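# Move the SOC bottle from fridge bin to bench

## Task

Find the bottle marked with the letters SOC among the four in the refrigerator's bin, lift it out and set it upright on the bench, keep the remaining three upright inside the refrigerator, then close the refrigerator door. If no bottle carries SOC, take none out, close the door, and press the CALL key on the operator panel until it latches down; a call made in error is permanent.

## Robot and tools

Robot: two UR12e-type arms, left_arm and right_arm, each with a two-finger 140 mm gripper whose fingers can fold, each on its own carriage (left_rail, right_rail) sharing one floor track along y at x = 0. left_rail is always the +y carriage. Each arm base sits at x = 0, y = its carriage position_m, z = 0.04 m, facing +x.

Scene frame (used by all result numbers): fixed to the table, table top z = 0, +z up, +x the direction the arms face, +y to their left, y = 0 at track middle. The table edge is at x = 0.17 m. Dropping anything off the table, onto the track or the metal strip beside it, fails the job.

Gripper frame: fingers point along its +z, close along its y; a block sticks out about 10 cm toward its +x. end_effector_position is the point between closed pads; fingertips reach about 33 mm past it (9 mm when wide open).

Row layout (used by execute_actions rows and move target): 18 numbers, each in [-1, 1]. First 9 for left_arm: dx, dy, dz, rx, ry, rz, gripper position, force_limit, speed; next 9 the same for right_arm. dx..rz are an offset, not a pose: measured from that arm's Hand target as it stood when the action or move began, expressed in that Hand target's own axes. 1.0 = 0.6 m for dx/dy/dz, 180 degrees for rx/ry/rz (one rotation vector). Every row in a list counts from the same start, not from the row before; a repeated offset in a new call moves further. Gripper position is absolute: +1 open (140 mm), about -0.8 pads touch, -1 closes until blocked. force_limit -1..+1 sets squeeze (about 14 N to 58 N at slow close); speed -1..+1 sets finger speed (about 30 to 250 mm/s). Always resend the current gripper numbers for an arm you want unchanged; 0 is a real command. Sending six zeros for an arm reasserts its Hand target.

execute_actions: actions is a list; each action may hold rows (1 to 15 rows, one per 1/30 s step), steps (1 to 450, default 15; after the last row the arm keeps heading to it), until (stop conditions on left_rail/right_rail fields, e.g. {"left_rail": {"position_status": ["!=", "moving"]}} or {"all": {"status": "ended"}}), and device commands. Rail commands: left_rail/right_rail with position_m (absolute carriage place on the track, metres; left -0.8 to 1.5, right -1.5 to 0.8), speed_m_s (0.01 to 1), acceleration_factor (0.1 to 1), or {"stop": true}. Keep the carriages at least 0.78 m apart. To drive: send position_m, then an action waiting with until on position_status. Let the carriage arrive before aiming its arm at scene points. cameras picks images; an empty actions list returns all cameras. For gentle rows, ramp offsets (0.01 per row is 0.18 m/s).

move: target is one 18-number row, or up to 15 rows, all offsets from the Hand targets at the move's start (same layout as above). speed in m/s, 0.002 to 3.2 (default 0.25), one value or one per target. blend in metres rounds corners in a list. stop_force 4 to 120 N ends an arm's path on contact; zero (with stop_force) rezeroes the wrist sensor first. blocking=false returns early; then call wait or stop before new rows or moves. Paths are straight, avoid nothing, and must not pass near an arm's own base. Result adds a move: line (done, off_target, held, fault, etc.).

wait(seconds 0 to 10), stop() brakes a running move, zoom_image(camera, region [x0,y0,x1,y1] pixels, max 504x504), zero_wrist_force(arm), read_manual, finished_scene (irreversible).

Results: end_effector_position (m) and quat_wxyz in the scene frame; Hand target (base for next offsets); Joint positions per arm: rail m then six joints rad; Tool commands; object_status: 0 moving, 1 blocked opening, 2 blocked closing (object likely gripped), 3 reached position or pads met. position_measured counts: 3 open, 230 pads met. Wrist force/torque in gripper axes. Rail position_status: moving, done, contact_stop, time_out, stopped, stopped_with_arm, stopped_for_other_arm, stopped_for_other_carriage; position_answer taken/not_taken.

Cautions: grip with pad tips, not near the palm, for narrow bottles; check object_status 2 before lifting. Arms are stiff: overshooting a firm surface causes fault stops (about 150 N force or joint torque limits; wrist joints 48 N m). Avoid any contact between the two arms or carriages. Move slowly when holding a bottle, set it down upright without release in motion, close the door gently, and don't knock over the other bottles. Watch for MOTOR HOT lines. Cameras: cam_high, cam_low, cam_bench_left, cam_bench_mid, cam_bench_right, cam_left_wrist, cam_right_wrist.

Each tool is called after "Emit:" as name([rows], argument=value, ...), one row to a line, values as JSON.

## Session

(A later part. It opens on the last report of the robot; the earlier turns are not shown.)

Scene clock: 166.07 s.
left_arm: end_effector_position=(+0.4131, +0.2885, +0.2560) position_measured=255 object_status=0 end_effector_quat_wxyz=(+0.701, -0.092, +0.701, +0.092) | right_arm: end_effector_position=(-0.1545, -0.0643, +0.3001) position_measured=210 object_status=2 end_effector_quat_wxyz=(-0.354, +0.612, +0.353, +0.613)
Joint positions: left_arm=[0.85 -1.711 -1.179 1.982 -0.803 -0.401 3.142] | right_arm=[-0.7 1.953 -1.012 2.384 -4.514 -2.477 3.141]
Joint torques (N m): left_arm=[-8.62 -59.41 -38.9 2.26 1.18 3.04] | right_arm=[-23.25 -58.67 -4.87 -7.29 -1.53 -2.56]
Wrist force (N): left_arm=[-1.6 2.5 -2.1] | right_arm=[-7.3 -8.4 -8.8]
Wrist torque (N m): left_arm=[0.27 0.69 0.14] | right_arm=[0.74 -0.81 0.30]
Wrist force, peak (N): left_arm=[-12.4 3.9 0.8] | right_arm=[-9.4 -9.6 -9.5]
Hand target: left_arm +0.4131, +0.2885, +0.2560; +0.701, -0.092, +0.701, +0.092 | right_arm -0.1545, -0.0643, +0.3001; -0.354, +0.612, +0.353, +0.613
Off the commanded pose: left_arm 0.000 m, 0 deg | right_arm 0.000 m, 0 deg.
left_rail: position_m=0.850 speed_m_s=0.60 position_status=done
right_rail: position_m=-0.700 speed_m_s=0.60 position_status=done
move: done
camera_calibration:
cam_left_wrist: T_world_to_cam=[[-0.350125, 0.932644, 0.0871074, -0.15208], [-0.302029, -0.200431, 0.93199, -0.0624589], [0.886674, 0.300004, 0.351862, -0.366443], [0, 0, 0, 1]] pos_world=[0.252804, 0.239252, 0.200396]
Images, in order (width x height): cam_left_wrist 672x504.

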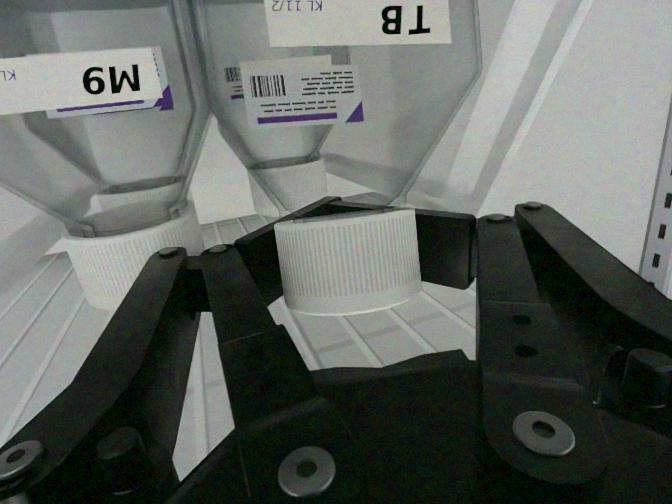

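Emit:
execute_actions(actions=[], cameras=["cam_right_wrist","cam_left_wrist"])

Emit:
zoom_image(camera="cam_right_wrist", region=[350, 60, 640, 300])

Emit:
zoom_image(camera="cam_left_wrist", region=[150, 0, 500, 330])

Scene clock: 166.63 s.
left_arm: end_effector_position=(+0.4131, +0.2885, +0.2560) position_measured=255 object_status=3 end_effector_quat_wxyz=(+0.701, -0.092, +0.701, +0.092) | right_arm: end_effector_position=(-0.1545, -0.0643, +0.3001) position_measured=210 object_status=2 end_effector_quat_wxyz=(-0.354, +0.612, +0.353, +0.613)
Joint positions: left_arm=[0.85 -1.711 -1.179 1.982 -0.803 -0.401 3.142] | right_arm=[-0.7 1.953 -1.012 2.384 -4.514 -2.477 3.141]
Joint velocities: within noise
Joint torques (N m): left_arm=[-10.42 -59.44 -38.89 3.36 1.53 2.73] | right_arm=[-22.21 -58.33 -4.89 -7.02 -1.86 -2.36]
Wrist force (N): left_arm=[-2.0 2.2 -2.5] | right_arm=[-7.8 -8.7 -8.7]
Wrist torque (N m): left_arm=[0.18 0.76 0.15] | right_arm=[0.68 -0.67 0.30]
Wrist force, peak (N): left_arm=[-2.1 2.3 -2.4] | right_arm=[-8.6 -9.3 -8.8]
Hand target: left_arm +0.4131, +0.2885, +0.2560; +0.701, -0.092, +0.701, +0.092 | right_arm -0.1545, -0.0643, +0.3001; -0.354, +0.612, +0.353, +0.613
Tool commands: left_gripper/position=-1.0 left_gripper/force_limit=-0.2 left_gripper/speed=-1.0 right_gripper/position=-0.98 right_gripper/force_limit=+0.0 right_gripper/speed=-1.0
Off the commanded pose: left_arm 0.000 m, 0 deg | right_arm 0.000 m, 0 deg.
left_rail: position_m=0.850 speed_m_s=0.60 position_status=done
right_rail: position_m=-0.700 speed_m_s=0.60 position_status=done
camera_calibration:
cam_left_wrist: T_world_to_cam=[[-0.350125, 0.932644, 0.0871074, -0.15208], [-0.302029, -0.200431, 0.93199, -0.0624589], [0.886674, 0.300004, 0.351862, -0.366443], [0, 0, 0, 1]] pos_world=[0.252804, 0.239252, 0.200396]
cam_right_wrist: T_world_to_cam=[[0.802255, -0.593631, -0.0631678, 0.0983751], [-0.259757, -0.251844, -0.932256, 0.21713], [0.537507, 0.764315, -0.356243, 0.430499], [0, 0, 0, 1]] pos_world=[-0.253917, -0.215956, 0.361997]
Images, in order (width x height): cam_left_wrist 672x504, cam_right_wrist 672x504.

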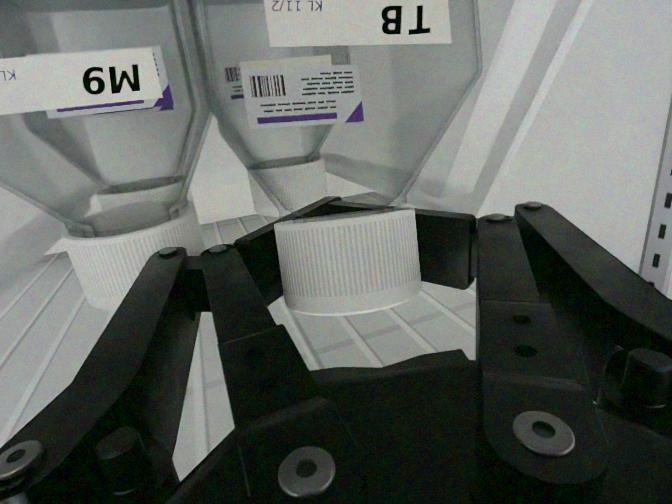

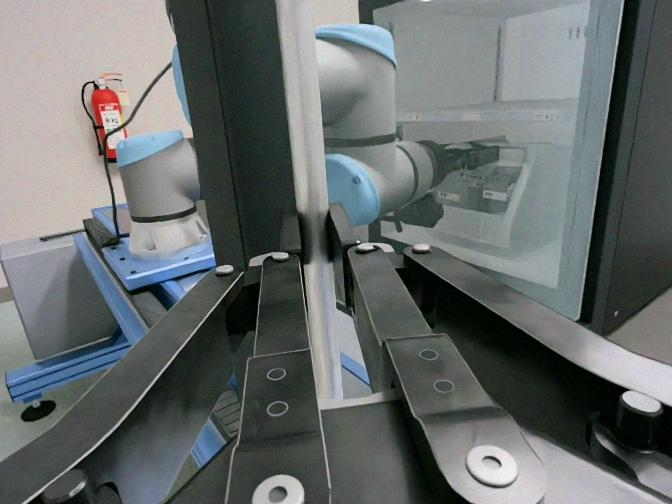

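Scaled by 1.738 from the camera's 672x504 image, which has a finer 960x720 frame.

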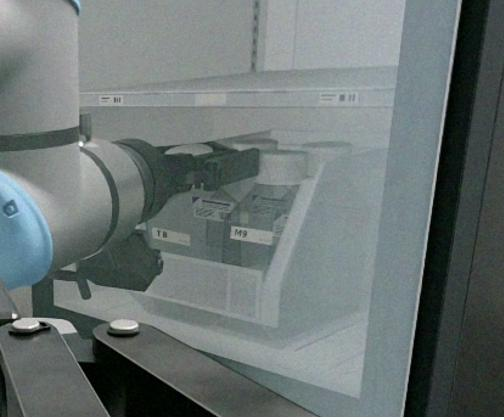

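Scaled by 1.440 from the camera's 672x504 image, which has a finer 960x720 frame.

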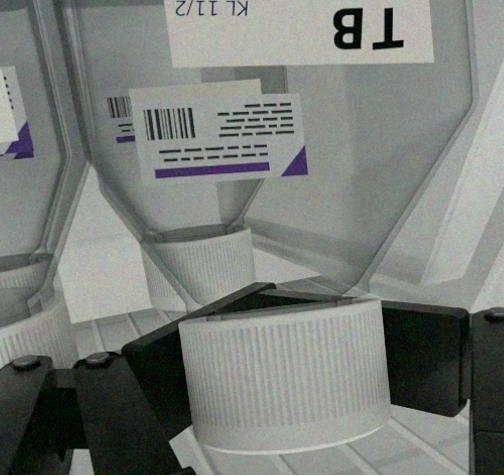

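Emit:
move(target=[0,0,0.05,0,0,0,-1,-0.2,-1,0,0,0,0,0,0,-0.98,0.0,-1], speed=0.04, stop_force=8, cameras=["cam_left_wrist"])

Scene clock: 172.33 s.
left_arm: end_effector_position=(+0.4378, +0.2951, +0.2560) position_measured=255 object_status=3 end_effector_quat_wxyz=(+0.701, -0.092, +0.701, +0.092) | right_arm: end_effector_position=(-0.1545, -0.0643, +0.3001) position_measured=210 object_status=2 end_effector_quat_wxyz=(-0.354, +0.612, +0.353, +0.613)
Joint positions: left_arm=[0.85 -1.674 -1.183 1.988 -0.805 -0.364 3.142] | right_arm=[-0.7 1.953 -1.012 2.384 -4.514 -2.477 3.141]
Joint torques (N m): left_arm=[-13.54 -56.9 -39.55 3.71 -0.43 0.98] | right_arm=[-24.08 -60.36 -5.28 -5.26 -3.73 -2.27]
Wrist force (N): left_arm=[-3.1 3.0 -3.3] | right_arm=[-8.0 -8.8 -9.3]
Wrist torque (N m): left_arm=[0.00 0.79 0.29] | right_arm=[0.58 -0.72 0.30]
Wrist force, peak (N): left_arm=[-5.2 -1.4 -14.5] | right_arm=[-9.1 -9.0 -9.1]
Hand target: left_arm +0.4378, +0.2951, +0.2560; +0.701, -0.092, +0.701, +0.092 (not the last commanded pose) | right_arm -0.1545, -0.0643, +0.3001; -0.354, +0.612, +0.353, +0.613
Off the commanded pose: left_arm 0.004 m, 0 deg | right_arm 0.000 m, 0 deg.
left_rail: position_m=0.850 speed_m_s=0.60 position_status=done
right_rail: position_m=-0.700 speed_m_s=0.60 position_status=done
move: contact (left_arm)
camera_calibration:
cam_left_wrist: T_world_to_cam=[[-0.350154, 0.932625, 0.087194, -0.149592], [-0.301998, -0.200519, 0.931982, -0.0536617], [0.886673, 0.300005, 0.351863, -0.390324], [0, 0, 0, 1]] pos_world=[0.277504, 0.245852, 0.200396]
Images, in order (width x height): cam_left_wrist 672x504.

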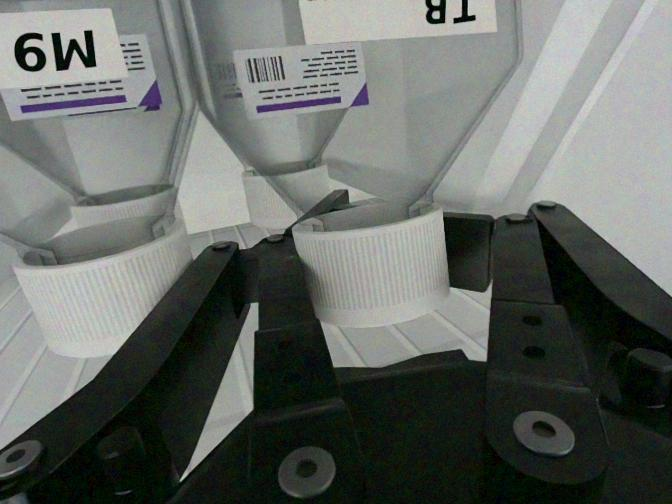

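Emit:
execute_actions([
  {"rows":[[0,0,0,0,0,0,-0.4,-1,-1,0,0,0,0,0,0,-0.98,0.0,-1]],"steps":45},
], cameras=["cam_left_wrist"])

Scene clock: 175.50 s.
left_arm: end_effector_position=(+0.4378, +0.2951, +0.2560) position_measured=179 object_status=0 end_effector_quat_wxyz=(+0.701, -0.092, +0.701, +0.092) | right_arm: end_effector_position=(-0.1545, -0.0643, +0.3001) position_measured=210 object_status=2 end_effector_quat_wxyz=(-0.354, +0.612, +0.353, +0.613)
Joint positions: left_arm=[0.85 -1.674 -1.183 1.987 -0.805 -0.364 3.142] | right_arm=[-0.7 1.953 -1.012 2.384 -4.514 -2.477 3.141]
Joint torques (N m): left_arm=[-11.73 -60.15 -37.56 3.75 -0.99 1.23] | right_arm=[-21.43 -57.01 -7.07 -3.99 -4.71 -2.39]
Wrist force (N): left_arm=[-4.1 1.2 -5.6] | right_arm=[-7.1 -8.7 -8.4]
Wrist torque (N m): left_arm=[-0.12 0.84 0.30] | right_arm=[0.57 -0.76 0.30]
Wrist force, peak (N): left_arm=[-3.8 1.9 -6.0] | right_arm=[-8.8 -8.9 -9.3]
Hand target: left_arm +0.4378, +0.2951, +0.2560; +0.701, -0.092, +0.701, +0.092 | right_arm -0.1545, -0.0643, +0.3001; -0.354, +0.612, +0.353, +0.613
Off the commanded pose: left_arm 0.000 m, 0 deg | right_arm 0.000 m, 0 deg.
left_rail: position_m=0.850 speed_m_s=0.60 position_status=done
right_rail: position_m=-0.700 speed_m_s=0.60 position_status=done
camera_calibration:
cam_left_wrist: T_world_to_cam=[[-0.350154, 0.932625, 0.087194, -0.149592], [-0.301998, -0.200519, 0.931982, -0.0536617], [0.886673, 0.300005, 0.351863, -0.390324], [0, 0, 0, 1]] pos_world=[0.277504, 0.245852, 0.200396]
Images, in order (width x height): cam_left_wrist 672x504.

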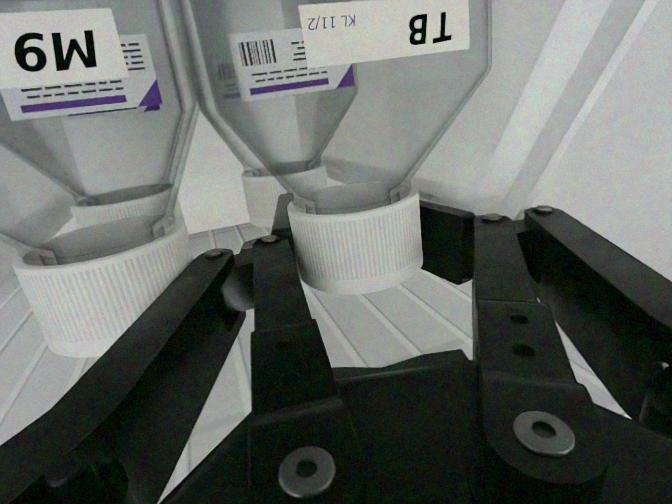

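Emit:
execute_actions([
  {"rows":[[0,0,0,0,0,0,-0.2,-1,-1,0,0,0,0,0,0,-0.98,0.0,-1]],"steps":45},
], cameras=["cam_left_wrist"])

Scene clock: 177.43 s.
left_arm: end_effector_position=(+0.4378, +0.2951, +0.2560) position_measured=154 object_status=3 end_effector_quat_wxyz=(+0.701, -0.092, +0.701, +0.092) | right_arm: end_effector_position=(-0.1545, -0.0643, +0.3001) position_measured=210 object_status=2 end_effector_quat_wxyz=(-0.354, +0.612, +0.353, +0.613)
Joint positions: left_arm=[0.85 -1.674 -1.183 1.987 -0.805 -0.364 3.142] | right_arm=[-0.7 1.953 -1.012 2.384 -4.514 -2.477 3.141]
Joint torques (N m): left_arm=[-7.49 -62.81 -32.17 3.41 0.12 1.26] | right_arm=[-21.28 -57.32 -5.52 -3.4 -5.06 -2.46]
Wrist force (N): left_arm=[-3.5 -2.9 -5.1] | right_arm=[-7.4 -9.2 -8.6]
Wrist torque (N m): left_arm=[0.25 0.65 0.19] | right_arm=[0.58 -0.68 0.30]
Wrist force, peak (N): left_arm=[-4.1 1.5 -6.2] | right_arm=[-8.4 -9.1 -9.1]
Hand target: left_arm +0.4378, +0.2951, +0.2560; +0.701, -0.092, +0.701, +0.092 | right_arm -0.1545, -0.0643, +0.3001; -0.354, +0.612, +0.353, +0.613
Off the commanded pose: left_arm 0.000 m, 0 deg | right_arm 0.000 m, 0 deg.
left_rail: position_m=0.850 speed_m_s=0.60 position_status=done
right_rail: position_m=-0.700 speed_m_s=0.60 position_status=done
camera_calibration:
cam_left_wrist: T_world_to_cam=[[-0.350154, 0.932625, 0.087194, -0.149592], [-0.301998, -0.200519, 0.931982, -0.0536617], [0.886673, 0.300005, 0.351863, -0.390324], [0, 0, 0, 1]] pos_world=[0.277504, 0.245852, 0.200396]
Images, in order (width x height): cam_left_wrist 672x504.

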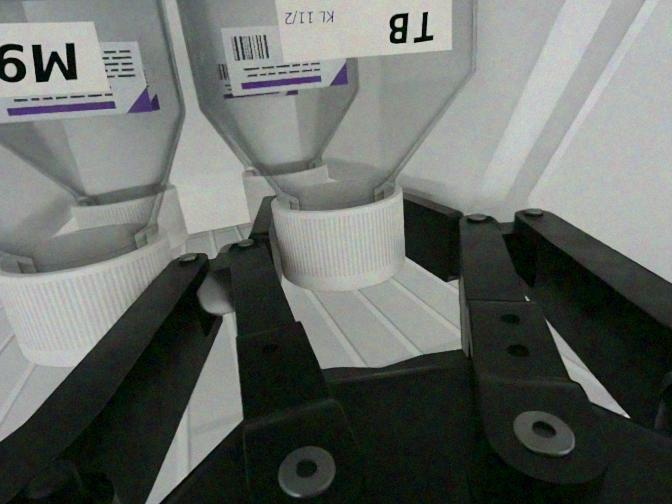

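Emit:
move([
  [0,0,0,0,0,0,-0.12,-1,-1,0,0,0,0,0,0,-0.98,0.0,-1],
  [0,0,-0.0717,0,0,0,-0.12,-1,-1,0,0,0,0,0,0,-0.98,0.0,-1],
], speed=0.06, cameras=["cam_left_wrist"])

Scene clock: 179.70 s.
left_arm: end_effector_position=(+0.3965, +0.2841, +0.2560) position_measured=144 object_status=3 end_effector_quat_wxyz=(+0.701, -0.092, +0.701, +0.092) | right_arm: end_effector_position=(-0.1545, -0.0643, +0.3001) position_measured=210 object_status=2 end_effector_quat_wxyz=(-0.354, +0.612, +0.353, +0.613)
Joint positions: left_arm=[0.85 -1.736 -1.176 1.977 -0.801 -0.426 3.142] | right_arm=[-0.7 1.953 -1.012 2.384 -4.514 -2.477 3.141]
Joint torques (N m): left_arm=[-18.18 -59.84 -39.53 4.43 -1.48 2.17] | right_arm=[-23.16 -58.83 -6.09 -2.95 -5.43 -2.43]
Wrist force (N): left_arm=[-1.8 1.3 -3.5] | right_arm=[-7.7 -9.5 -9.0]
Wrist torque (N m): left_arm=[0.11 0.90 0.13] | right_arm=[0.52 -0.67 0.30]
Wrist force, peak (N): left_arm=[-18.8 0.3 2.3] | right_arm=[-10.8 -9.6 -9.2]
Hand target: left_arm +0.3963, +0.2841, +0.2560; +0.701, -0.092, +0.701, +0.092 | right_arm -0.1545, -0.0643, +0.3001; -0.354, +0.612, +0.353, +0.613
Off the commanded pose: left_arm 0.000 m, 0 deg | right_arm 0.000 m, 0 deg.
left_rail: position_m=0.850 speed_m_s=0.60 position_status=done
right_rail: position_m=-0.700 speed_m_s=0.60 position_status=done
move: done
camera_calibration:
cam_left_wrist: T_world_to_cam=[[-0.350154, 0.932625, 0.087194, -0.153795], [-0.301998, -0.200519, 0.931982, -0.06834], [0.886673, 0.300005, 0.351863, -0.350405], [0, 0, 0, 1]] pos_world=[0.236204, 0.234852, 0.200396]
Images, in order (width x height): cam_left_wrist 672x504.

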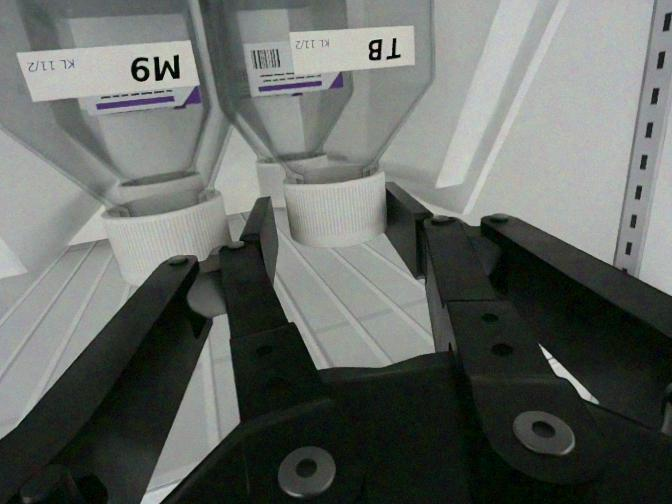

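Emit:
move([
  [0,0.0042,0.0067,0,0,0,-0.12,-1,-1,0,0,0,0,0,0,-0.98,0.0,-1],
  [0,0.0042,0.0067,0,0,0,-1,-0.8,-1,0,0,0,0,0,0,-0.98,0.0,-1],
], speed=0.05, cameras=["cam_left_wrist"])

Scene clock: 181.73 s.
left_arm: end_effector_position=(+0.3995, +0.2875, +0.2560) position_measured=159 object_status=0 end_effector_quat_wxyz=(+0.701, -0.092, +0.701, +0.092) | right_arm: end_effector_position=(-0.1545, -0.0643, +0.3001) position_measured=210 object_status=2 end_effector_quat_wxyz=(-0.354, +0.612, +0.353, +0.613)
Joint positions: left_arm=[0.85 -1.732 -1.18 1.983 -0.803 -0.422 3.142] | right_arm=[-0.7 1.953 -1.012 2.384 -4.514 -2.477 3.141]
Joint torques (N m): left_arm=[12.58 -84.65 -25.23 -1.14 1.95 -2.37] | right_arm=[-23.32 -57.41 -6.21 -2.06 -5.84 -2.47]
Wrist force (N): left_arm=[-2.3 2.2 -3.4] | right_arm=[-8.7 -8.9 -8.8]
Wrist torque (N m): left_arm=[0.08 0.99 0.13] | right_arm=[0.60 -0.66 0.30]
Wrist force, peak (N): left_arm=[-2.8 2.3 -3.6] | right_arm=[-8.7 -9.1 -9.3]
Hand target: left_arm +0.3995, +0.2875, +0.2560; +0.701, -0.092, +0.701, +0.092 | right_arm -0.1545, -0.0643, +0.3001; -0.354, +0.612, +0.353, +0.613
Off the commanded pose: left_arm 0.000 m, 0 deg | right_arm 0.000 m, 0 deg.
left_rail: position_m=0.850 speed_m_s=0.60 position_status=done
right_rail: position_m=-0.700 speed_m_s=0.60 position_status=done
move: done
camera_calibration:
cam_left_wrist: T_world_to_cam=[[-0.350154, 0.932625, 0.087194, -0.155915], [-0.301998, -0.200519, 0.931982, -0.0667522], [0.886673, 0.300005, 0.351863, -0.354085], [0, 0, 0, 1]] pos_world=[0.239204, 0.238252, 0.200396]
Images, in order (width x height): cam_left_wrist 672x504.

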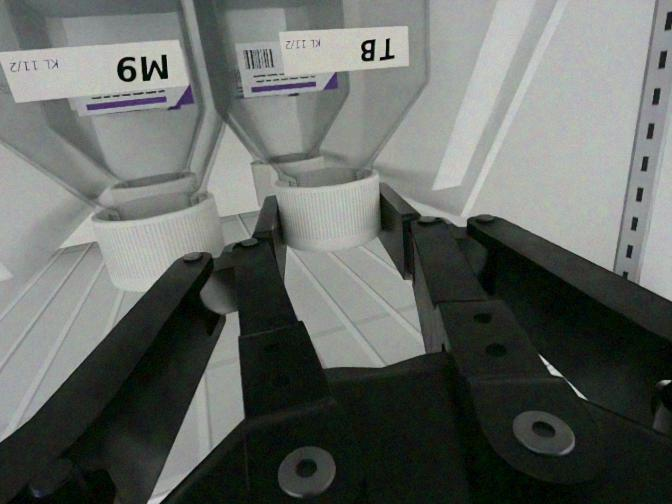

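Emit:
move(target=[-0.075,0,0,0,0,0,-1,-0.8,-1,0,0,0,0,0,0,-0.98,0.0,-1], speed=0.03, stop_force=10, cameras=["cam_left_wrist","cam_right_wrist"])

Emit:
zoom_image(camera="cam_right_wrist", region=[400, 60, 600, 280])

Scene clock: 184.77 s.
left_arm: end_effector_position=(+0.3995, +0.2875, +0.2969) position_measured=159 object_status=2 end_effector_quat_wxyz=(+0.701, -0.092, +0.701, +0.092) | right_arm: end_effector_position=(-0.1545, -0.0643, +0.3001) position_measured=210 object_status=2 end_effector_quat_wxyz=(-0.354, +0.612, +0.353, +0.613)
Joint positions: left_arm=[0.85 -1.732 -1.23 1.961 -0.731 -0.422 3.142] | right_arm=[-0.7 1.953 -1.012 2.384 -4.514 -2.477 3.141]
Joint torques (N m): left_arm=[11.42 -63.94 -31.21 0.87 -1.16 3.48] | right_arm=[-23.33 -58.11 -5.69 -2.15 -1.14 -2.33]
Wrist force (N): left_arm=[10.5 3.2 -3.1] | right_arm=[-7.2 -8.8 -8.9]
Wrist torque (N m): left_arm=[0.27 1.17 -0.17] | right_arm=[0.61 -0.66 0.29]
Wrist force, peak (N): left_arm=[71.4 -3.4 -11.5] | right_arm=[-9.0 -9.0 -9.1]
Hand target: left_arm +0.3995, +0.2875, +0.2969; +0.701, -0.092, +0.701, +0.092 (not the last commanded pose) | right_arm -0.1545, -0.0643, +0.3001; -0.354, +0.612, +0.353, +0.613
Off the commanded pose: left_arm 0.004 m, 0 deg | right_arm 0.000 m, 0 deg.
left_rail: position_m=0.850 speed_m_s=0.60 position_status=done
right_rail: position_m=-0.700 speed_m_s=0.60 position_status=done
move: contact (left_arm)
camera_calibration:
cam_left_wrist: T_world_to_cam=[[-0.350157, 0.932621, 0.0872302, -0.159488], [-0.301903, -0.200524, 0.932011, -0.104899], [0.886704, 0.300015, 0.351776, -0.368465], [0, 0, 0, 1]] pos_world=[0.239204, 0.238252, 0.241296]
cam_right_wrist: T_world_to_cam=[[0.802255, -0.593631, -0.0631678, 0.0983157], [-0.259757, -0.251844, -0.932256, 0.217105], [0.537507, 0.764315, -0.356243, 0.430576], [0, 0, 0, 1]] pos_world=[-0.253917, -0.216056, 0.361997]
Images, in order (width x height): cam_left_wrist 672x504, cam_right_wrist 672x504.

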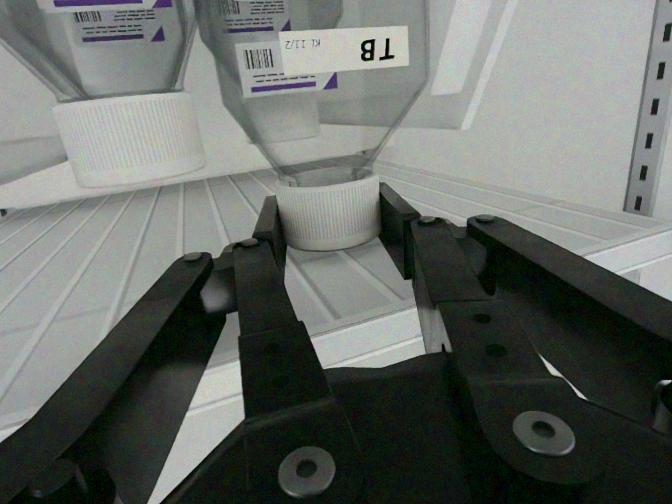

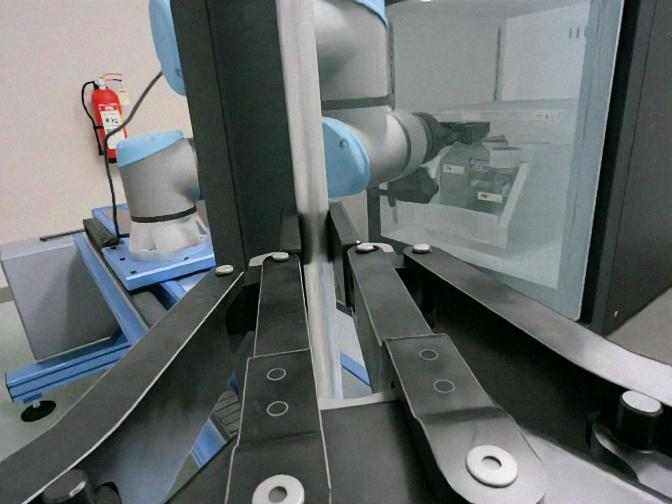

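Scaled by 2.291 from the camera's 672x504 image, which has a finer 960x720 frame.

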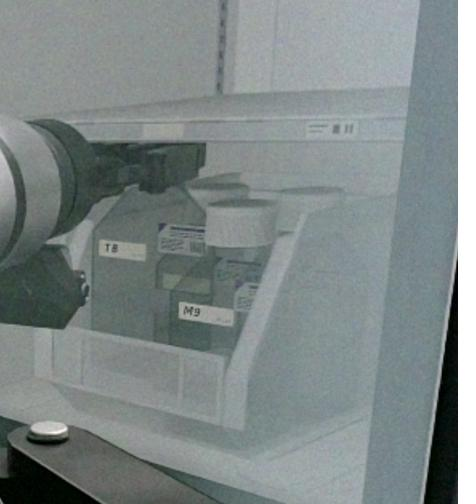

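Emit:
zoom_image(camera="cam_right_wrist", region=[435, 140, 525, 225])

Emit:
zoom_image(camera="cam_left_wrist", region=[0, 0, 450, 260])

Scaled by 5.600 from the camera's 672x504 image, which has a finer 960x720 frame.

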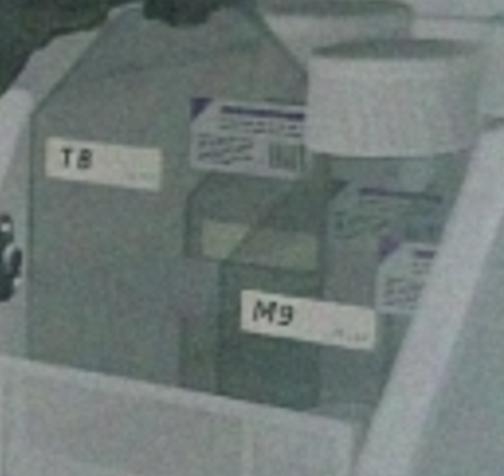

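Scaled by 1.120 from the camera's 672x504 image, which has a finer 960x720 frame.

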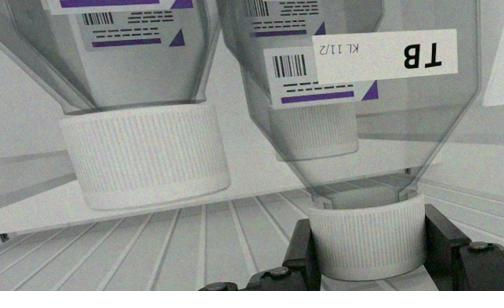

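Emit:
move(target=[0.06,0,0,0,0,0,-1,-0.8,-1,0,0,0,0,0,0,-0.98,0.0,-1], speed=0.06)

Emit:
move(target=[0,-0.0451,-0.0121,0,0,0,-1,-0.8,-1,0,0,0,0,0,0,-0.98,0.0,-1], speed=0.03, stop_force=7, cameras=["cam_left_wrist"])

Scene clock: 193.40 s.
left_arm: end_effector_position=(+0.3995, +0.2876, +0.2611) position_measured=159 object_status=2 end_effector_quat_wxyz=(+0.701, -0.092, +0.701, +0.092) | right_arm: end_effector_position=(-0.1545, -0.0643, +0.3001) position_measured=210 object_status=2 end_effector_quat_wxyz=(-0.354, +0.612, +0.353, +0.613)
Joint positions: left_arm=[0.85 -1.732 -1.186 1.98 -0.794 -0.422 3.142] | right_arm=[-0.7 1.953 -1.012 2.384 -4.514 -2.477 3.141]
Joint torques (N m): left_arm=[-9.06 -66.52 -24.94 -0.59 0.24 3.66] | right_arm=[-21.98 -57.15 -5.3 -2.16 -2.05 -2.31]
Wrist force (N): left_arm=[3.1 2.2 -3.1] | right_arm=[-9.4 -8.5 -8.9]
Wrist torque (N m): left_arm=[0.31 0.72 0.05] | right_arm=[0.68 -0.64 0.30]
Wrist force, peak (N): left_arm=[11.9 2.9 -3.7] | right_arm=[-10.3 -9.0 -8.8]
Hand target: left_arm +0.3995, +0.2875, +0.2609; +0.701, -0.092, +0.701, +0.092 | right_arm -0.1545, -0.0643, +0.3001; -0.354, +0.612, +0.353, +0.613
Off the commanded pose: left_arm 0.000 m, 0 deg | right_arm 0.000 m, 0 deg.
left_rail: position_m=0.850 speed_m_s=0.60 position_status=done
right_rail: position_m=-0.700 speed_m_s=0.60 position_status=done
move: done

Scene clock: 195.23 s.
left_arm: end_effector_position=(+0.3995, +0.2598, +0.2609) position_measured=159 object_status=2 end_effector_quat_wxyz=(+0.701, -0.092, +0.701, +0.092) | right_arm: end_effector_position=(-0.1545, -0.0643, +0.3001) position_measured=210 object_status=2 end_effector_quat_wxyz=(-0.354, +0.612, +0.353, +0.613)
Joint positions: left_arm=[0.85 -1.726 -1.15 1.924 -0.774 -0.416 3.143] | right_arm=[-0.7 1.953 -1.012 2.384 -4.514 -2.477 3.141]
Joint torques (N m): left_arm=[6.37 -84.83 -27.53 0.43 3.1 -3.23] | right_arm=[-22.84 -60.68 -6.12 -2.08 -3.98 -2.31]
Wrist force (N): left_arm=[0.8 9.0 -2.1] | right_arm=[-8.2 -8.1 -8.4]
Wrist torque (N m): left_arm=[0.17 0.71 0.34] | right_arm=[0.64 -0.83 0.30]
Wrist force, peak (N): left_arm=[1.1 9.4 -2.5] | right_arm=[-10.0 -8.9 -8.9]
Hand target: left_arm +0.3995, +0.2598, +0.2609; +0.701, -0.092, +0.701, +0.092 | right_arm -0.1545, -0.0643, +0.3001; -0.354, +0.612, +0.353, +0.613
Off the commanded pose: left_arm 0.000 m, 0 deg | right_arm 0.000 m, 0 deg.
left_rail: position_m=0.850 speed_m_s=0.60 position_status=done
right_rail: position_m=-0.700 speed_m_s=0.60 position_status=done
move: contact (left_arm)
camera_calibration:
cam_left_wrist: T_world_to_cam=[[-0.350132, 0.93261, 0.0874371, -0.130587], [-0.301857, -0.200706, 0.931987, -0.0768059], [0.88673, 0.299925, 0.351789, -0.347356], [0, 0, 0, 1]] pos_world=[0.239104, 0.210552, 0.205196]
Images, in order (width x height): cam_left_wrist 672x504.

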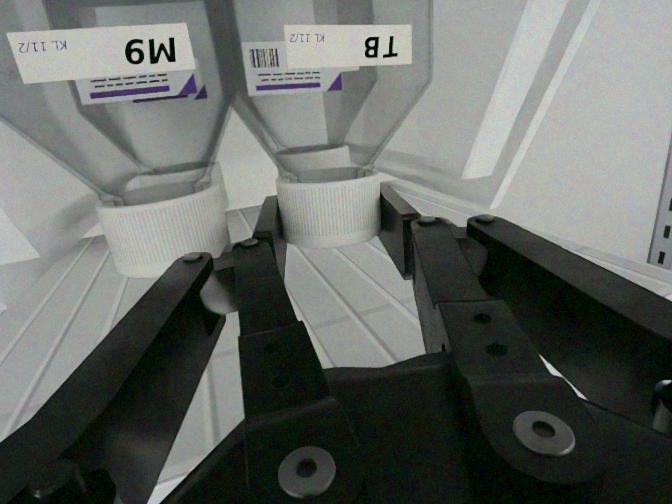

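Emit:
move(target=[0,0.0563,0.0151,0,0,0,-1,-0.8,-1,0,0,0,0,0,0,-0.98,0.0,-1], speed=0.06, stop_force=7)

Emit:
move(target=[0.02,0,0,0,0,0,-1,-0.8,-1,0,0,0,0,0,0,-0.98,0.0,-1], speed=0.02, stop_force=5, cameras=["cam_left_wrist"])

Scene clock: 197.07 s.
left_arm: end_effector_position=(+0.3996, +0.2714, +0.2608) position_measured=159 object_status=2 end_effector_quat_wxyz=(+0.701, -0.092, +0.701, +0.092) | right_arm: end_effector_position=(-0.1545, -0.0643, +0.3001) position_measured=210 object_status=2 end_effector_quat_wxyz=(-0.354, +0.612, +0.353, +0.613)
Joint positions: left_arm=[0.85 -1.728 -1.165 1.948 -0.782 -0.418 3.142] | right_arm=[-0.7 1.953 -1.012 2.384 -4.514 -2.477 3.141]
Joint torques (N m): left_arm=[14.64 -62.21 -41.38 5.19 1.96 3.18] | right_arm=[-22.7 -59.22 -6.45 -1.98 -5.59 -2.16]
Wrist force (N): left_arm=[3.3 2.2 -3.0] | right_arm=[-9.3 -8.6 -8.9]
Wrist torque (N m): left_arm=[0.33 0.67 0.04] | right_arm=[0.59 -0.67 0.31]
Wrist force, peak (N): left_arm=[1.0 8.9 -2.0] | right_arm=[-10.0 -9.2 -9.2]
Hand target: left_arm +0.3996, +0.2714, +0.2608; +0.701, -0.092, +0.701, +0.092 (not the last commanded pose) | right_arm -0.1545, -0.0643, +0.3001; -0.354, +0.612, +0.353, +0.613
Off the commanded pose: left_arm 0.023 m, 0 deg | right_arm 0.000 m, 0 deg.
left_rail: position_m=0.850 speed_m_s=0.60 position_status=done
right_rail: position_m=-0.700 speed_m_s=0.60 position_status=done
move: contact (left_arm)

Scene clock: 198.47 s.
left_arm: end_effector_position=(+0.3996, +0.2714, +0.2579) position_measured=159 object_status=2 end_effector_quat_wxyz=(+0.701, -0.092, +0.701, +0.092) | right_arm: end_effector_position=(-0.1545, -0.0643, +0.3001) position_measured=210 object_status=2 end_effector_quat_wxyz=(-0.354, +0.612, +0.353, +0.613)
Joint positions: left_arm=[0.85 -1.728 -1.161 1.949 -0.788 -0.418 3.142] | right_arm=[-0.7 1.953 -1.012 2.384 -4.514 -2.477 3.141]
Joint torques (N m): left_arm=[-2.81 -89.35 -41.23 4.93 1.58 2.6] | right_arm=[-19.92 -59.53 -6.03 -2.14 -5.37 -2.49]
Wrist force (N): left_arm=[2.5 2.1 -2.8] | right_arm=[-8.1 -8.7 -9.2]
Wrist torque (N m): left_arm=[0.31 0.83 0.05] | right_arm=[0.74 -0.76 0.30]
Wrist force, peak (N): left_arm=[-10.8 3.6 0.6] | right_arm=[-11.1 -9.6 -9.5]
Hand target: left_arm +0.3996, +0.2714, +0.2579; +0.701, -0.092, +0.701, +0.092 (not the last commanded pose) | right_arm -0.1545, -0.0643, +0.3001; -0.354, +0.612, +0.353, +0.613
Off the commanded pose: left_arm 0.009 m, 0 deg | right_arm 0.000 m, 0 deg.
left_rail: position_m=0.850 speed_m_s=0.60 position_status=done
right_rail: position_m=-0.700 speed_m_s=0.60 position_status=done
move: contact (left_arm)
camera_calibration:
cam_left_wrist: T_world_to_cam=[[-0.350336, 0.932544, 0.0873263, -0.140894], [-0.302023, -0.200732, 0.931927, -0.0715841], [0.886593, 0.300113, 0.351974, -0.349974], [0, 0, 0, 1]] pos_world=[0.239304, 0.222052, 0.202196]
Images, in order (width x height): cam_left_wrist 672x504.

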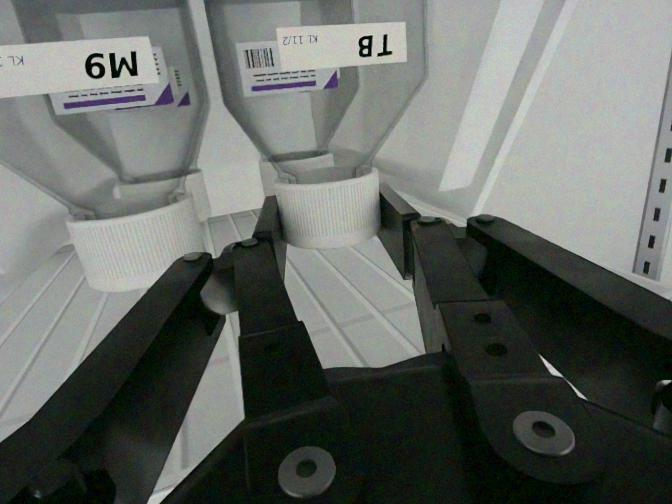

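Emit:
move([
  [-0.005,0.0354,0.0095,0,0,0,-1,-0.8,-1,0,0,0,0,0,0,-0.98,0.0,-1],
  [0.0012,0.0354,0.0095,0,0,0,-1,-0.8,-1,0,0,0,0,0,0,-0.98,0.0,-1],
  [0.0012,0.0354,0.0095,0,0,0,-0.12,-0.8,-1,0,0,0,0,0,0,-0.98,0.0,-1],
  [0.0012,0.0354,-0.16,0,0,0,-0.12,-0.8,-1,0,0,0,0,0,0,-0.98,0.0,-1],
], speed=[0.05,0.02,0.05,0.12], cameras=["cam_left_wrist"])

Scene clock: 202.33 s.
left_arm: end_effector_position=(+0.3017, +0.2672, +0.2571) position_measured=144 object_status=3 end_effector_quat_wxyz=(+0.701, -0.092, +0.701, +0.092) | right_arm: end_effector_position=(-0.1545, -0.0643, +0.3001) position_measured=210 object_status=2 end_effector_quat_wxyz=(-0.354, +0.612, +0.353, +0.613)
Joint positions: left_arm=[0.85 -1.874 -1.159 1.947 -0.788 -0.564 3.142] | right_arm=[-0.7 1.953 -1.012 2.384 -4.514 -2.477 3.141]
Joint torques (N m): left_arm=[-11.29 -62.35 -39.99 5.07 -0.65 -3.89] | right_arm=[-21.48 -58.99 -6.03 -2.21 -5.49 -2.35]
Wrist force (N): left_arm=[-0.6 1.6 -3.5] | right_arm=[-8.9 -9.0 -9.7]
Wrist torque (N m): left_arm=[0.16 0.62 0.01] | right_arm=[0.67 -0.70 0.29]
Wrist force, peak (N): left_arm=[-16.9 -4.8 -2.2] | right_arm=[-12.4 -10.0 -9.7]
Hand target: left_arm +0.3014, +0.2671, +0.2571; +0.701, -0.092, +0.701, +0.092 | right_arm -0.1545, -0.0643, +0.3001; -0.354, +0.612, +0.353, +0.613
Off the commanded pose: left_arm 0.000 m, 0 deg | right_arm 0.000 m, 0 deg.
left_rail: position_m=0.850 speed_m_s=0.60 position_status=done
right_rail: position_m=-0.700 speed_m_s=0.60 position_status=done
move: done
camera_calibration:
cam_left_wrist: T_world_to_cam=[[-0.350282, 0.932553, 0.0874465, -0.171248], [-0.302009, -0.200826, 0.931912, -0.101321], [0.886619, 0.300022, 0.351985, -0.261656], [0, 0, 0, 1]] pos_world=[0.141404, 0.217853, 0.201497]
Images, in order (width x height): cam_left_wrist 672x504.

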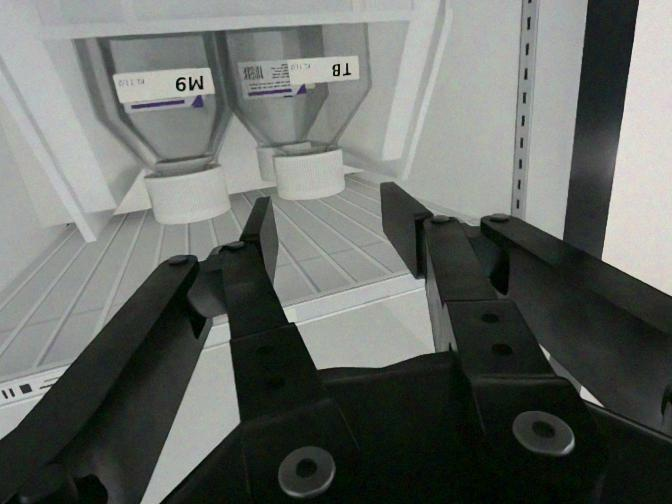

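Emit:
zoom_image(camera="cam_left_wrist", region=[60, 10, 440, 230])

Scaled by 1.326 from the camera's 672x504 image, which has a finer 960x720 frame.

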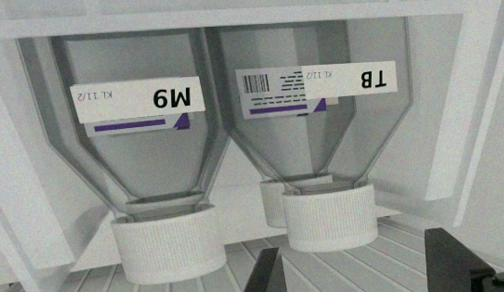

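Emit:
move(target=[0.0618,-0.014,-0.058,0.0825,0.1104,0.0146,1,-0.8,0,0,0,0,0,0,0,-0.98,0.0,-1], speed=0.25, cameras=["cam_left_wrist"])

Emit:
zoom_image(camera="cam_left_wrist", region=[130, 20, 490, 320])

Scene clock: 205.03 s.
left_arm: end_effector_position=(+0.2699, +0.2501, +0.2201) position_measured=3 object_status=3 end_effector_quat_wxyz=(+0.574, +0.001, +0.819, +0.000) | right_arm: end_effector_position=(-0.1545, -0.0643, +0.3001) position_measured=210 object_status=2 end_effector_quat_wxyz=(-0.354, +0.612, +0.353, +0.613)
Joint positions: left_arm=[0.85 -1.948 -1.425 2.213 -1.568 -0.507 3.855] | right_arm=[-0.7 1.953 -1.012 2.384 -4.514 -2.477 3.141]
Joint torques (N m): left_arm=[13.09 -67.99 -28.06 -5.1 0.18 3.81] | right_arm=[-23.15 -60.62 -6.75 -2.42 -6.09 -2.07]
Wrist force (N): left_arm=[-0.5 1.4 -1.7] | right_arm=[-9.5 -9.1 -9.3]
Wrist torque (N m): left_arm=[0.14 0.47 -0.07] | right_arm=[0.64 -0.78 0.30]
Wrist force, peak (N): left_arm=[-0.6 1.5 -3.6] | right_arm=[-10.1 -9.3 -9.5]
Hand target: left_arm +0.2699, +0.2501, +0.2201; +0.574, +0.001, +0.819, +0.000 | right_arm -0.1545, -0.0643, +0.3001; -0.354, +0.612, +0.353, +0.613
Off the commanded pose: left_arm 0.000 m, 0 deg | right_arm 0.000 m, 0 deg.
left_rail: position_m=0.850 speed_m_s=0.60 position_status=done
right_rail: position_m=-0.700 speed_m_s=0.60 position_status=done
move: done
camera_calibration:
cam_left_wrist: T_world_to_cam=[[-0.0614903, 0.991376, 0.115726, -0.262066], [-0.00450023, -0.11622, 0.993213, -0.194796], [0.998098, 0.0605522, 0.0116078, -0.110504], [0, 0, 0, 1]] pos_world=[0.0933026, 0.243858, 0.225084]
Images, in order (width x height): cam_left_wrist 672x504.

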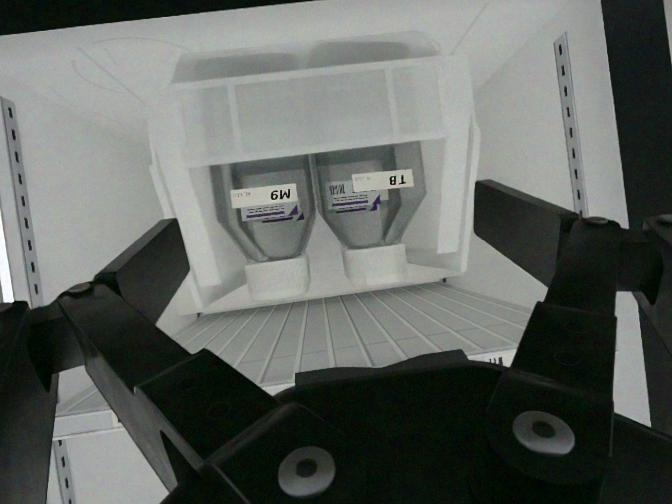

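Scaled by 1.400 from the camera's 672x504 image, which has a finer 960x720 frame.

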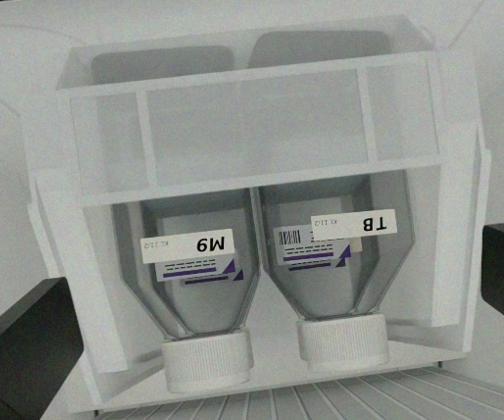

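Emit:
move([
  [-0.0665,0.0333,0.0515,-0.0825,-0.1104,-0.0146,-0.12,-0.8,0,0,0,0,0,0,0,-0.98,0.0,-1],
  [-0.1162,0.0722,0.1878,-0.0825,-0.1104,-0.0146,-0.12,-0.8,0,0,0,0,0,0,0,-0.98,0.0,-1],
], speed=[0.2,0.1], cameras=["cam_left_wrist"])

Emit:
zoom_image(camera="cam_left_wrist", region=[170, 60, 470, 330])

Scene clock: 212.57 s.
left_arm: end_effector_position=(+0.3994, +0.2931, +0.2471) position_measured=144 object_status=3 end_effector_quat_wxyz=(+0.701, -0.092, +0.701, +0.092) | right_arm: end_effector_position=(-0.1545, -0.0643, +0.3001) position_measured=210 object_status=2 end_effector_quat_wxyz=(-0.354, +0.612, +0.353, +0.613)
Joint positions: left_arm=[0.85 -1.734 -1.175 1.998 -0.823 -0.424 3.142] | right_arm=[-0.7 1.953 -1.012 2.384 -4.514 -2.477 3.141]
Joint torques (N m): left_arm=[11.06 -86.08 -20.49 -0.54 1.43 2.95] | right_arm=[-21.78 -59.14 -6.23 -2.61 -6.15 -2.09]
Wrist force (N): left_arm=[-0.7 -2.2 -5.7] | right_arm=[-9.3 -8.9 -8.8]
Wrist torque (N m): left_arm=[0.19 0.58 0.13] | right_arm=[0.67 -0.66 0.30]
Wrist force, peak (N): left_arm=[-1.3 -2.0 -5.8] | right_arm=[-10.6 -9.7 -9.5]
Hand target: left_arm +0.3997, +0.2932, +0.2471; +0.701, -0.092, +0.701, +0.092 | right_arm -0.1545, -0.0643, +0.3001; -0.354, +0.612, +0.353, +0.613
Off the commanded pose: left_arm 0.000 m, 0 deg | right_arm 0.000 m, 0 deg.
left_rail: position_m=0.850 speed_m_s=0.60 position_status=done
right_rail: position_m=-0.700 speed_m_s=0.60 position_status=done
move: done
camera_calibration:
cam_left_wrist: T_world_to_cam=[[-0.350296, 0.93257, 0.0872077, -0.160344], [-0.302067, -0.200612, 0.931939, -0.0572244], [0.886594, 0.300112, 0.351972, -0.352537], [0, 0, 0, 1]] pos_world=[0.239104, 0.243852, 0.191396]
Images, in order (width x height): cam_left_wrist 672x504.

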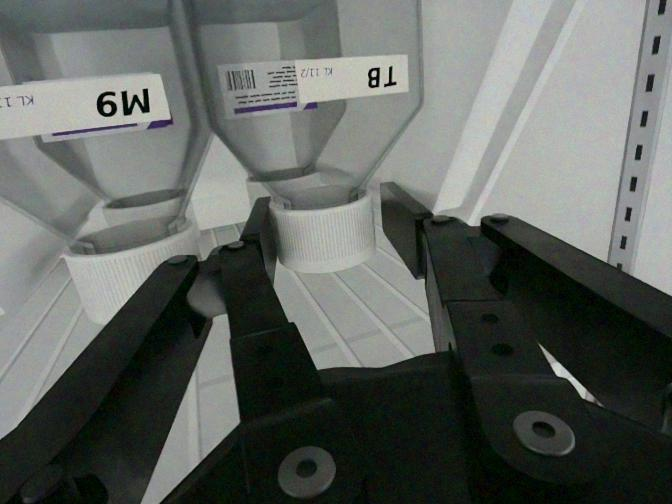

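Scaled by 1.680 from the camera's 672x504 image, which has a finer 960x720 frame.

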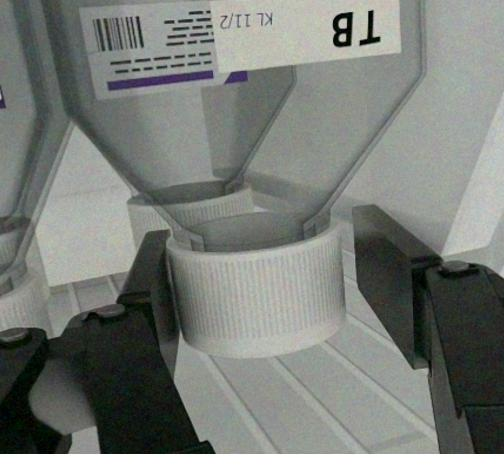

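Emit:
move([
  [0,-0.004,-0.0117,0,0,0,-0.12,-0.8,-1,0,0,0,0,0,0,-0.98,0.0,-1],
  [0,-0.004,-0.0117,0,0,0,-1,-0.8,-1,0,0,0,0,0,0,-0.98,0.0,-1],
], speed=0.05, cameras=["cam_left_wrist"])

Scene clock: 214.20 s.
left_arm: end_effector_position=(+0.3935, +0.2891, +0.2471) position_measured=159 object_status=0 end_effector_quat_wxyz=(+0.701, -0.092, +0.701, +0.092) | right_arm: end_effector_position=(-0.1545, -0.0643, +0.3001) position_measured=210 object_status=2 end_effector_quat_wxyz=(-0.354, +0.612, +0.353, +0.613)
Joint positions: left_arm=[0.85 -1.742 -1.171 1.991 -0.82 -0.432 3.142] | right_arm=[-0.7 1.953 -1.012 2.384 -4.514 -2.477 3.141]
Joint torques (N m): left_arm=[-15.47 -61.17 -38.17 4.91 -1.54 1.73] | right_arm=[-20.56 -60.66 -5.87 -2.75 -5.89 -2.32]
Wrist force (N): left_arm=[3.5 1.7 -2.2] | right_arm=[-9.3 -9.3 -9.3]
Wrist torque (N m): left_arm=[0.21 0.60 0.12] | right_arm=[0.62 -0.74 0.30]
Wrist force, peak (N): left_arm=[-0.6 -2.9 -6.1] | right_arm=[-9.8 -9.6 -9.6]
Hand target: left_arm +0.3935, +0.2891, +0.2471; +0.701, -0.092, +0.701, +0.092 | right_arm -0.1545, -0.0643, +0.3001; -0.354, +0.612, +0.353, +0.613
Off the commanded pose: left_arm 0.000 m, 0 deg | right_arm 0.000 m, 0 deg.
left_rail: position_m=0.850 speed_m_s=0.60 position_status=done
right_rail: position_m=-0.700 speed_m_s=0.60 position_status=done
move: done
camera_calibration:
cam_left_wrist: T_world_to_cam=[[-0.350253, 0.932572, 0.0873599, -0.158626], [-0.302041, -0.200739, 0.93192, -0.0598015], [0.886619, 0.300022, 0.351984, -0.346063], [0, 0, 0, 1]] pos_world=[0.233204, 0.239752, 0.191397]
Images, in order (width x height): cam_left_wrist 672x504.

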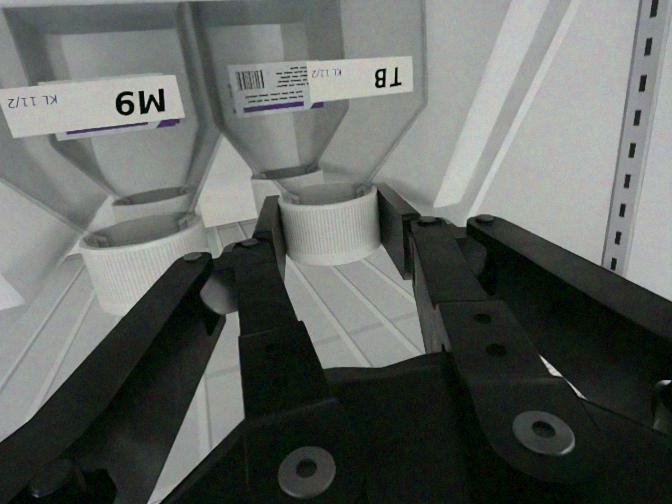

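Emit:
move(target=[-0.07,0,0,0,0,0,-1,-0.8,-1,0,0,0,0,0,0,-0.98,0.0,-1], speed=0.06)

Emit:
move(target=[-0.03,0,0,0,0,0,-1,-0.8,-1,0,0,0,0,0,0,-0.98,0.0,-1], speed=0.01, stop_force=5, cameras=["cam_left_wrist","cam_right_wrist"])

Emit:
zoom_image(camera="cam_right_wrist", region=[400, 90, 560, 240])

Scene clock: 215.80 s.
left_arm: end_effector_position=(+0.3935, +0.2891, +0.2889) position_measured=159 object_status=2 end_effector_quat_wxyz=(+0.701, -0.092, +0.701, +0.092) | right_arm: end_effector_position=(-0.1545, -0.0643, +0.3001) position_measured=210 object_status=2 end_effector_quat_wxyz=(-0.354, +0.612, +0.353, +0.613)
Joint positions: left_arm=[0.85 -1.742 -1.223 1.97 -0.746 -0.432 3.142] | right_arm=[-0.7 1.953 -1.012 2.384 -4.514 -2.477 3.141]
Joint torques (N m): left_arm=[0.61 -85.29 -43.34 4.93 -0.34 -3.67] | right_arm=[-19.8 -58.05 -6.68 -2.51 -5.59 -2.21]
Wrist force (N): left_arm=[3.3 2.0 -2.9] | right_arm=[-9.2 -9.4 -8.9]
Wrist torque (N m): left_arm=[0.29 0.73 0.07] | right_arm=[0.59 -0.67 0.30]
Wrist force, peak (N): left_arm=[3.9 2.5 -2.8] | right_arm=[-9.4 -9.6 -9.3]
Hand target: left_arm +0.3935, +0.2891, +0.2891; +0.701, -0.092, +0.701, +0.092 | right_arm -0.1545, -0.0643, +0.3001; -0.354, +0.612, +0.353, +0.613
Off the commanded pose: left_arm 0.000 m, 0 deg | right_arm 0.000 m, 0 deg.
left_rail: position_m=0.850 speed_m_s=0.60 position_status=done
right_rail: position_m=-0.700 speed_m_s=0.60 position_status=done
move: done

Scene clock: 217.73 s.
left_arm: end_effector_position=(+0.3935, +0.2891, +0.2959) position_measured=159 object_status=2 end_effector_quat_wxyz=(+0.701, -0.092, +0.701, +0.092) | right_arm: end_effector_position=(-0.1545, -0.0643, +0.3001) position_measured=210 object_status=2 end_effector_quat_wxyz=(-0.354, +0.612, +0.353, +0.613)
Joint positions: left_arm=[0.85 -1.742 -1.232 1.965 -0.734 -0.432 3.142] | right_arm=[-0.7 1.953 -1.012 2.384 -4.514 -2.477 3.141]
Joint torques (N m): left_arm=[7.59 -58.31 -27.86 -0.44 -0.73 -3.1] | right_arm=[-21.34 -60.38 -6.54 -3.01 -5.79 -1.95]
Wrist force (N): left_arm=[2.8 1.4 -3.1] | right_arm=[-9.0 -8.8 -9.0]
Wrist torque (N m): left_arm=[0.18 0.83 0.10] | right_arm=[0.69 -0.71 0.30]
Wrist force, peak (N): left_arm=[13.1 1.6 -2.6] | right_arm=[-9.2 -10.1 -9.9]
Hand target: left_arm +0.3935, +0.2891, +0.2959; +0.701, -0.092, +0.701, +0.092 (not the last commanded pose) | right_arm -0.1545, -0.0643, +0.3001; -0.354, +0.612, +0.353, +0.613
Off the commanded pose: left_arm 0.011 m, 0 deg | right_arm 0.000 m, 0 deg.
left_rail: position_m=0.850 speed_m_s=0.60 position_status=done
right_rail: position_m=-0.700 speed_m_s=0.60 position_status=done
move: contact (left_arm)
camera_calibration:
cam_left_wrist: T_world_to_cam=[[-0.350336, 0.932544, 0.0873263, -0.162864], [-0.302023, -0.200732, 0.931927, -0.10538], [0.886593, 0.300113, 0.351974, -0.363288], [0, 0, 0, 1]] pos_world=[0.233204, 0.239752, 0.240296]
cam_right_wrist: T_world_to_cam=[[0.802269, -0.593617, -0.0631124, 0.0983023], [-0.259709, -0.251879, -0.93226, 0.21711], [0.537508, 0.764314, -0.356243, 0.430576], [0, 0, 0, 1]] pos_world=[-0.253917, -0.216056, 0.361997]
Images, in order (width x height): cam_left_wrist 672x504, cam_right_wrist 672x504.

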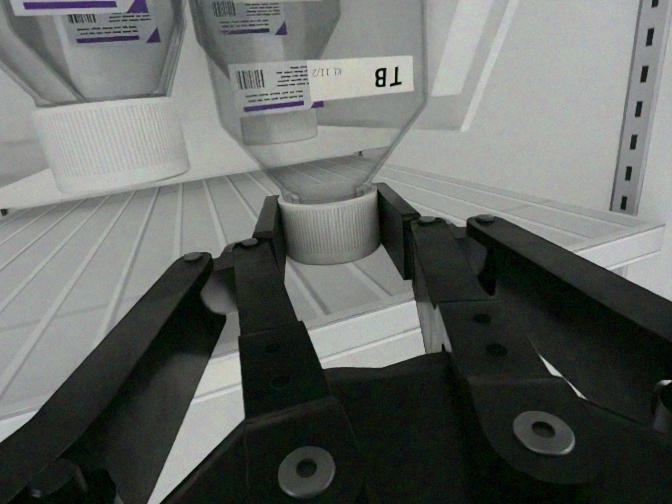

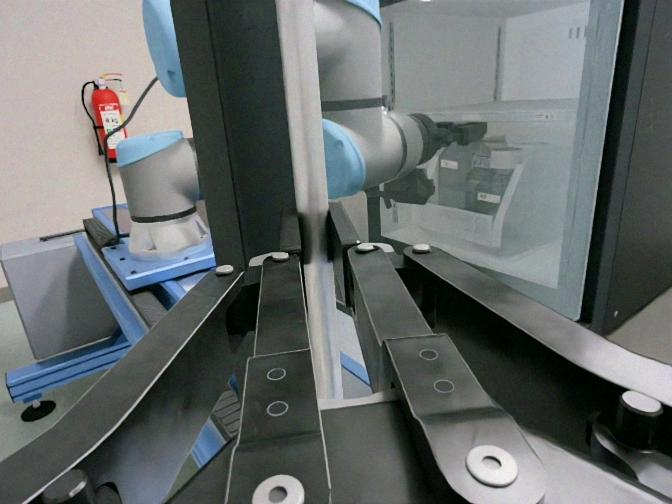

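Scaled by 3.150 from the camera's 672x504 image, which has a finer 960x720 frame.

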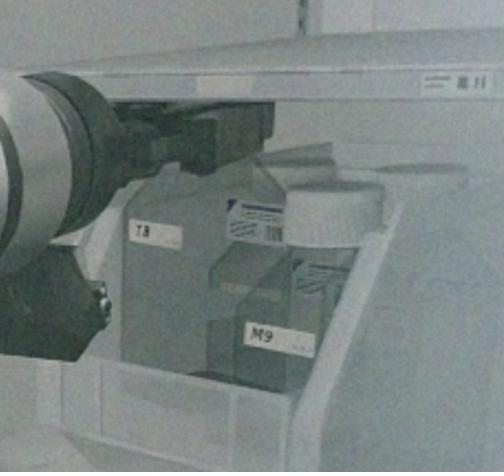

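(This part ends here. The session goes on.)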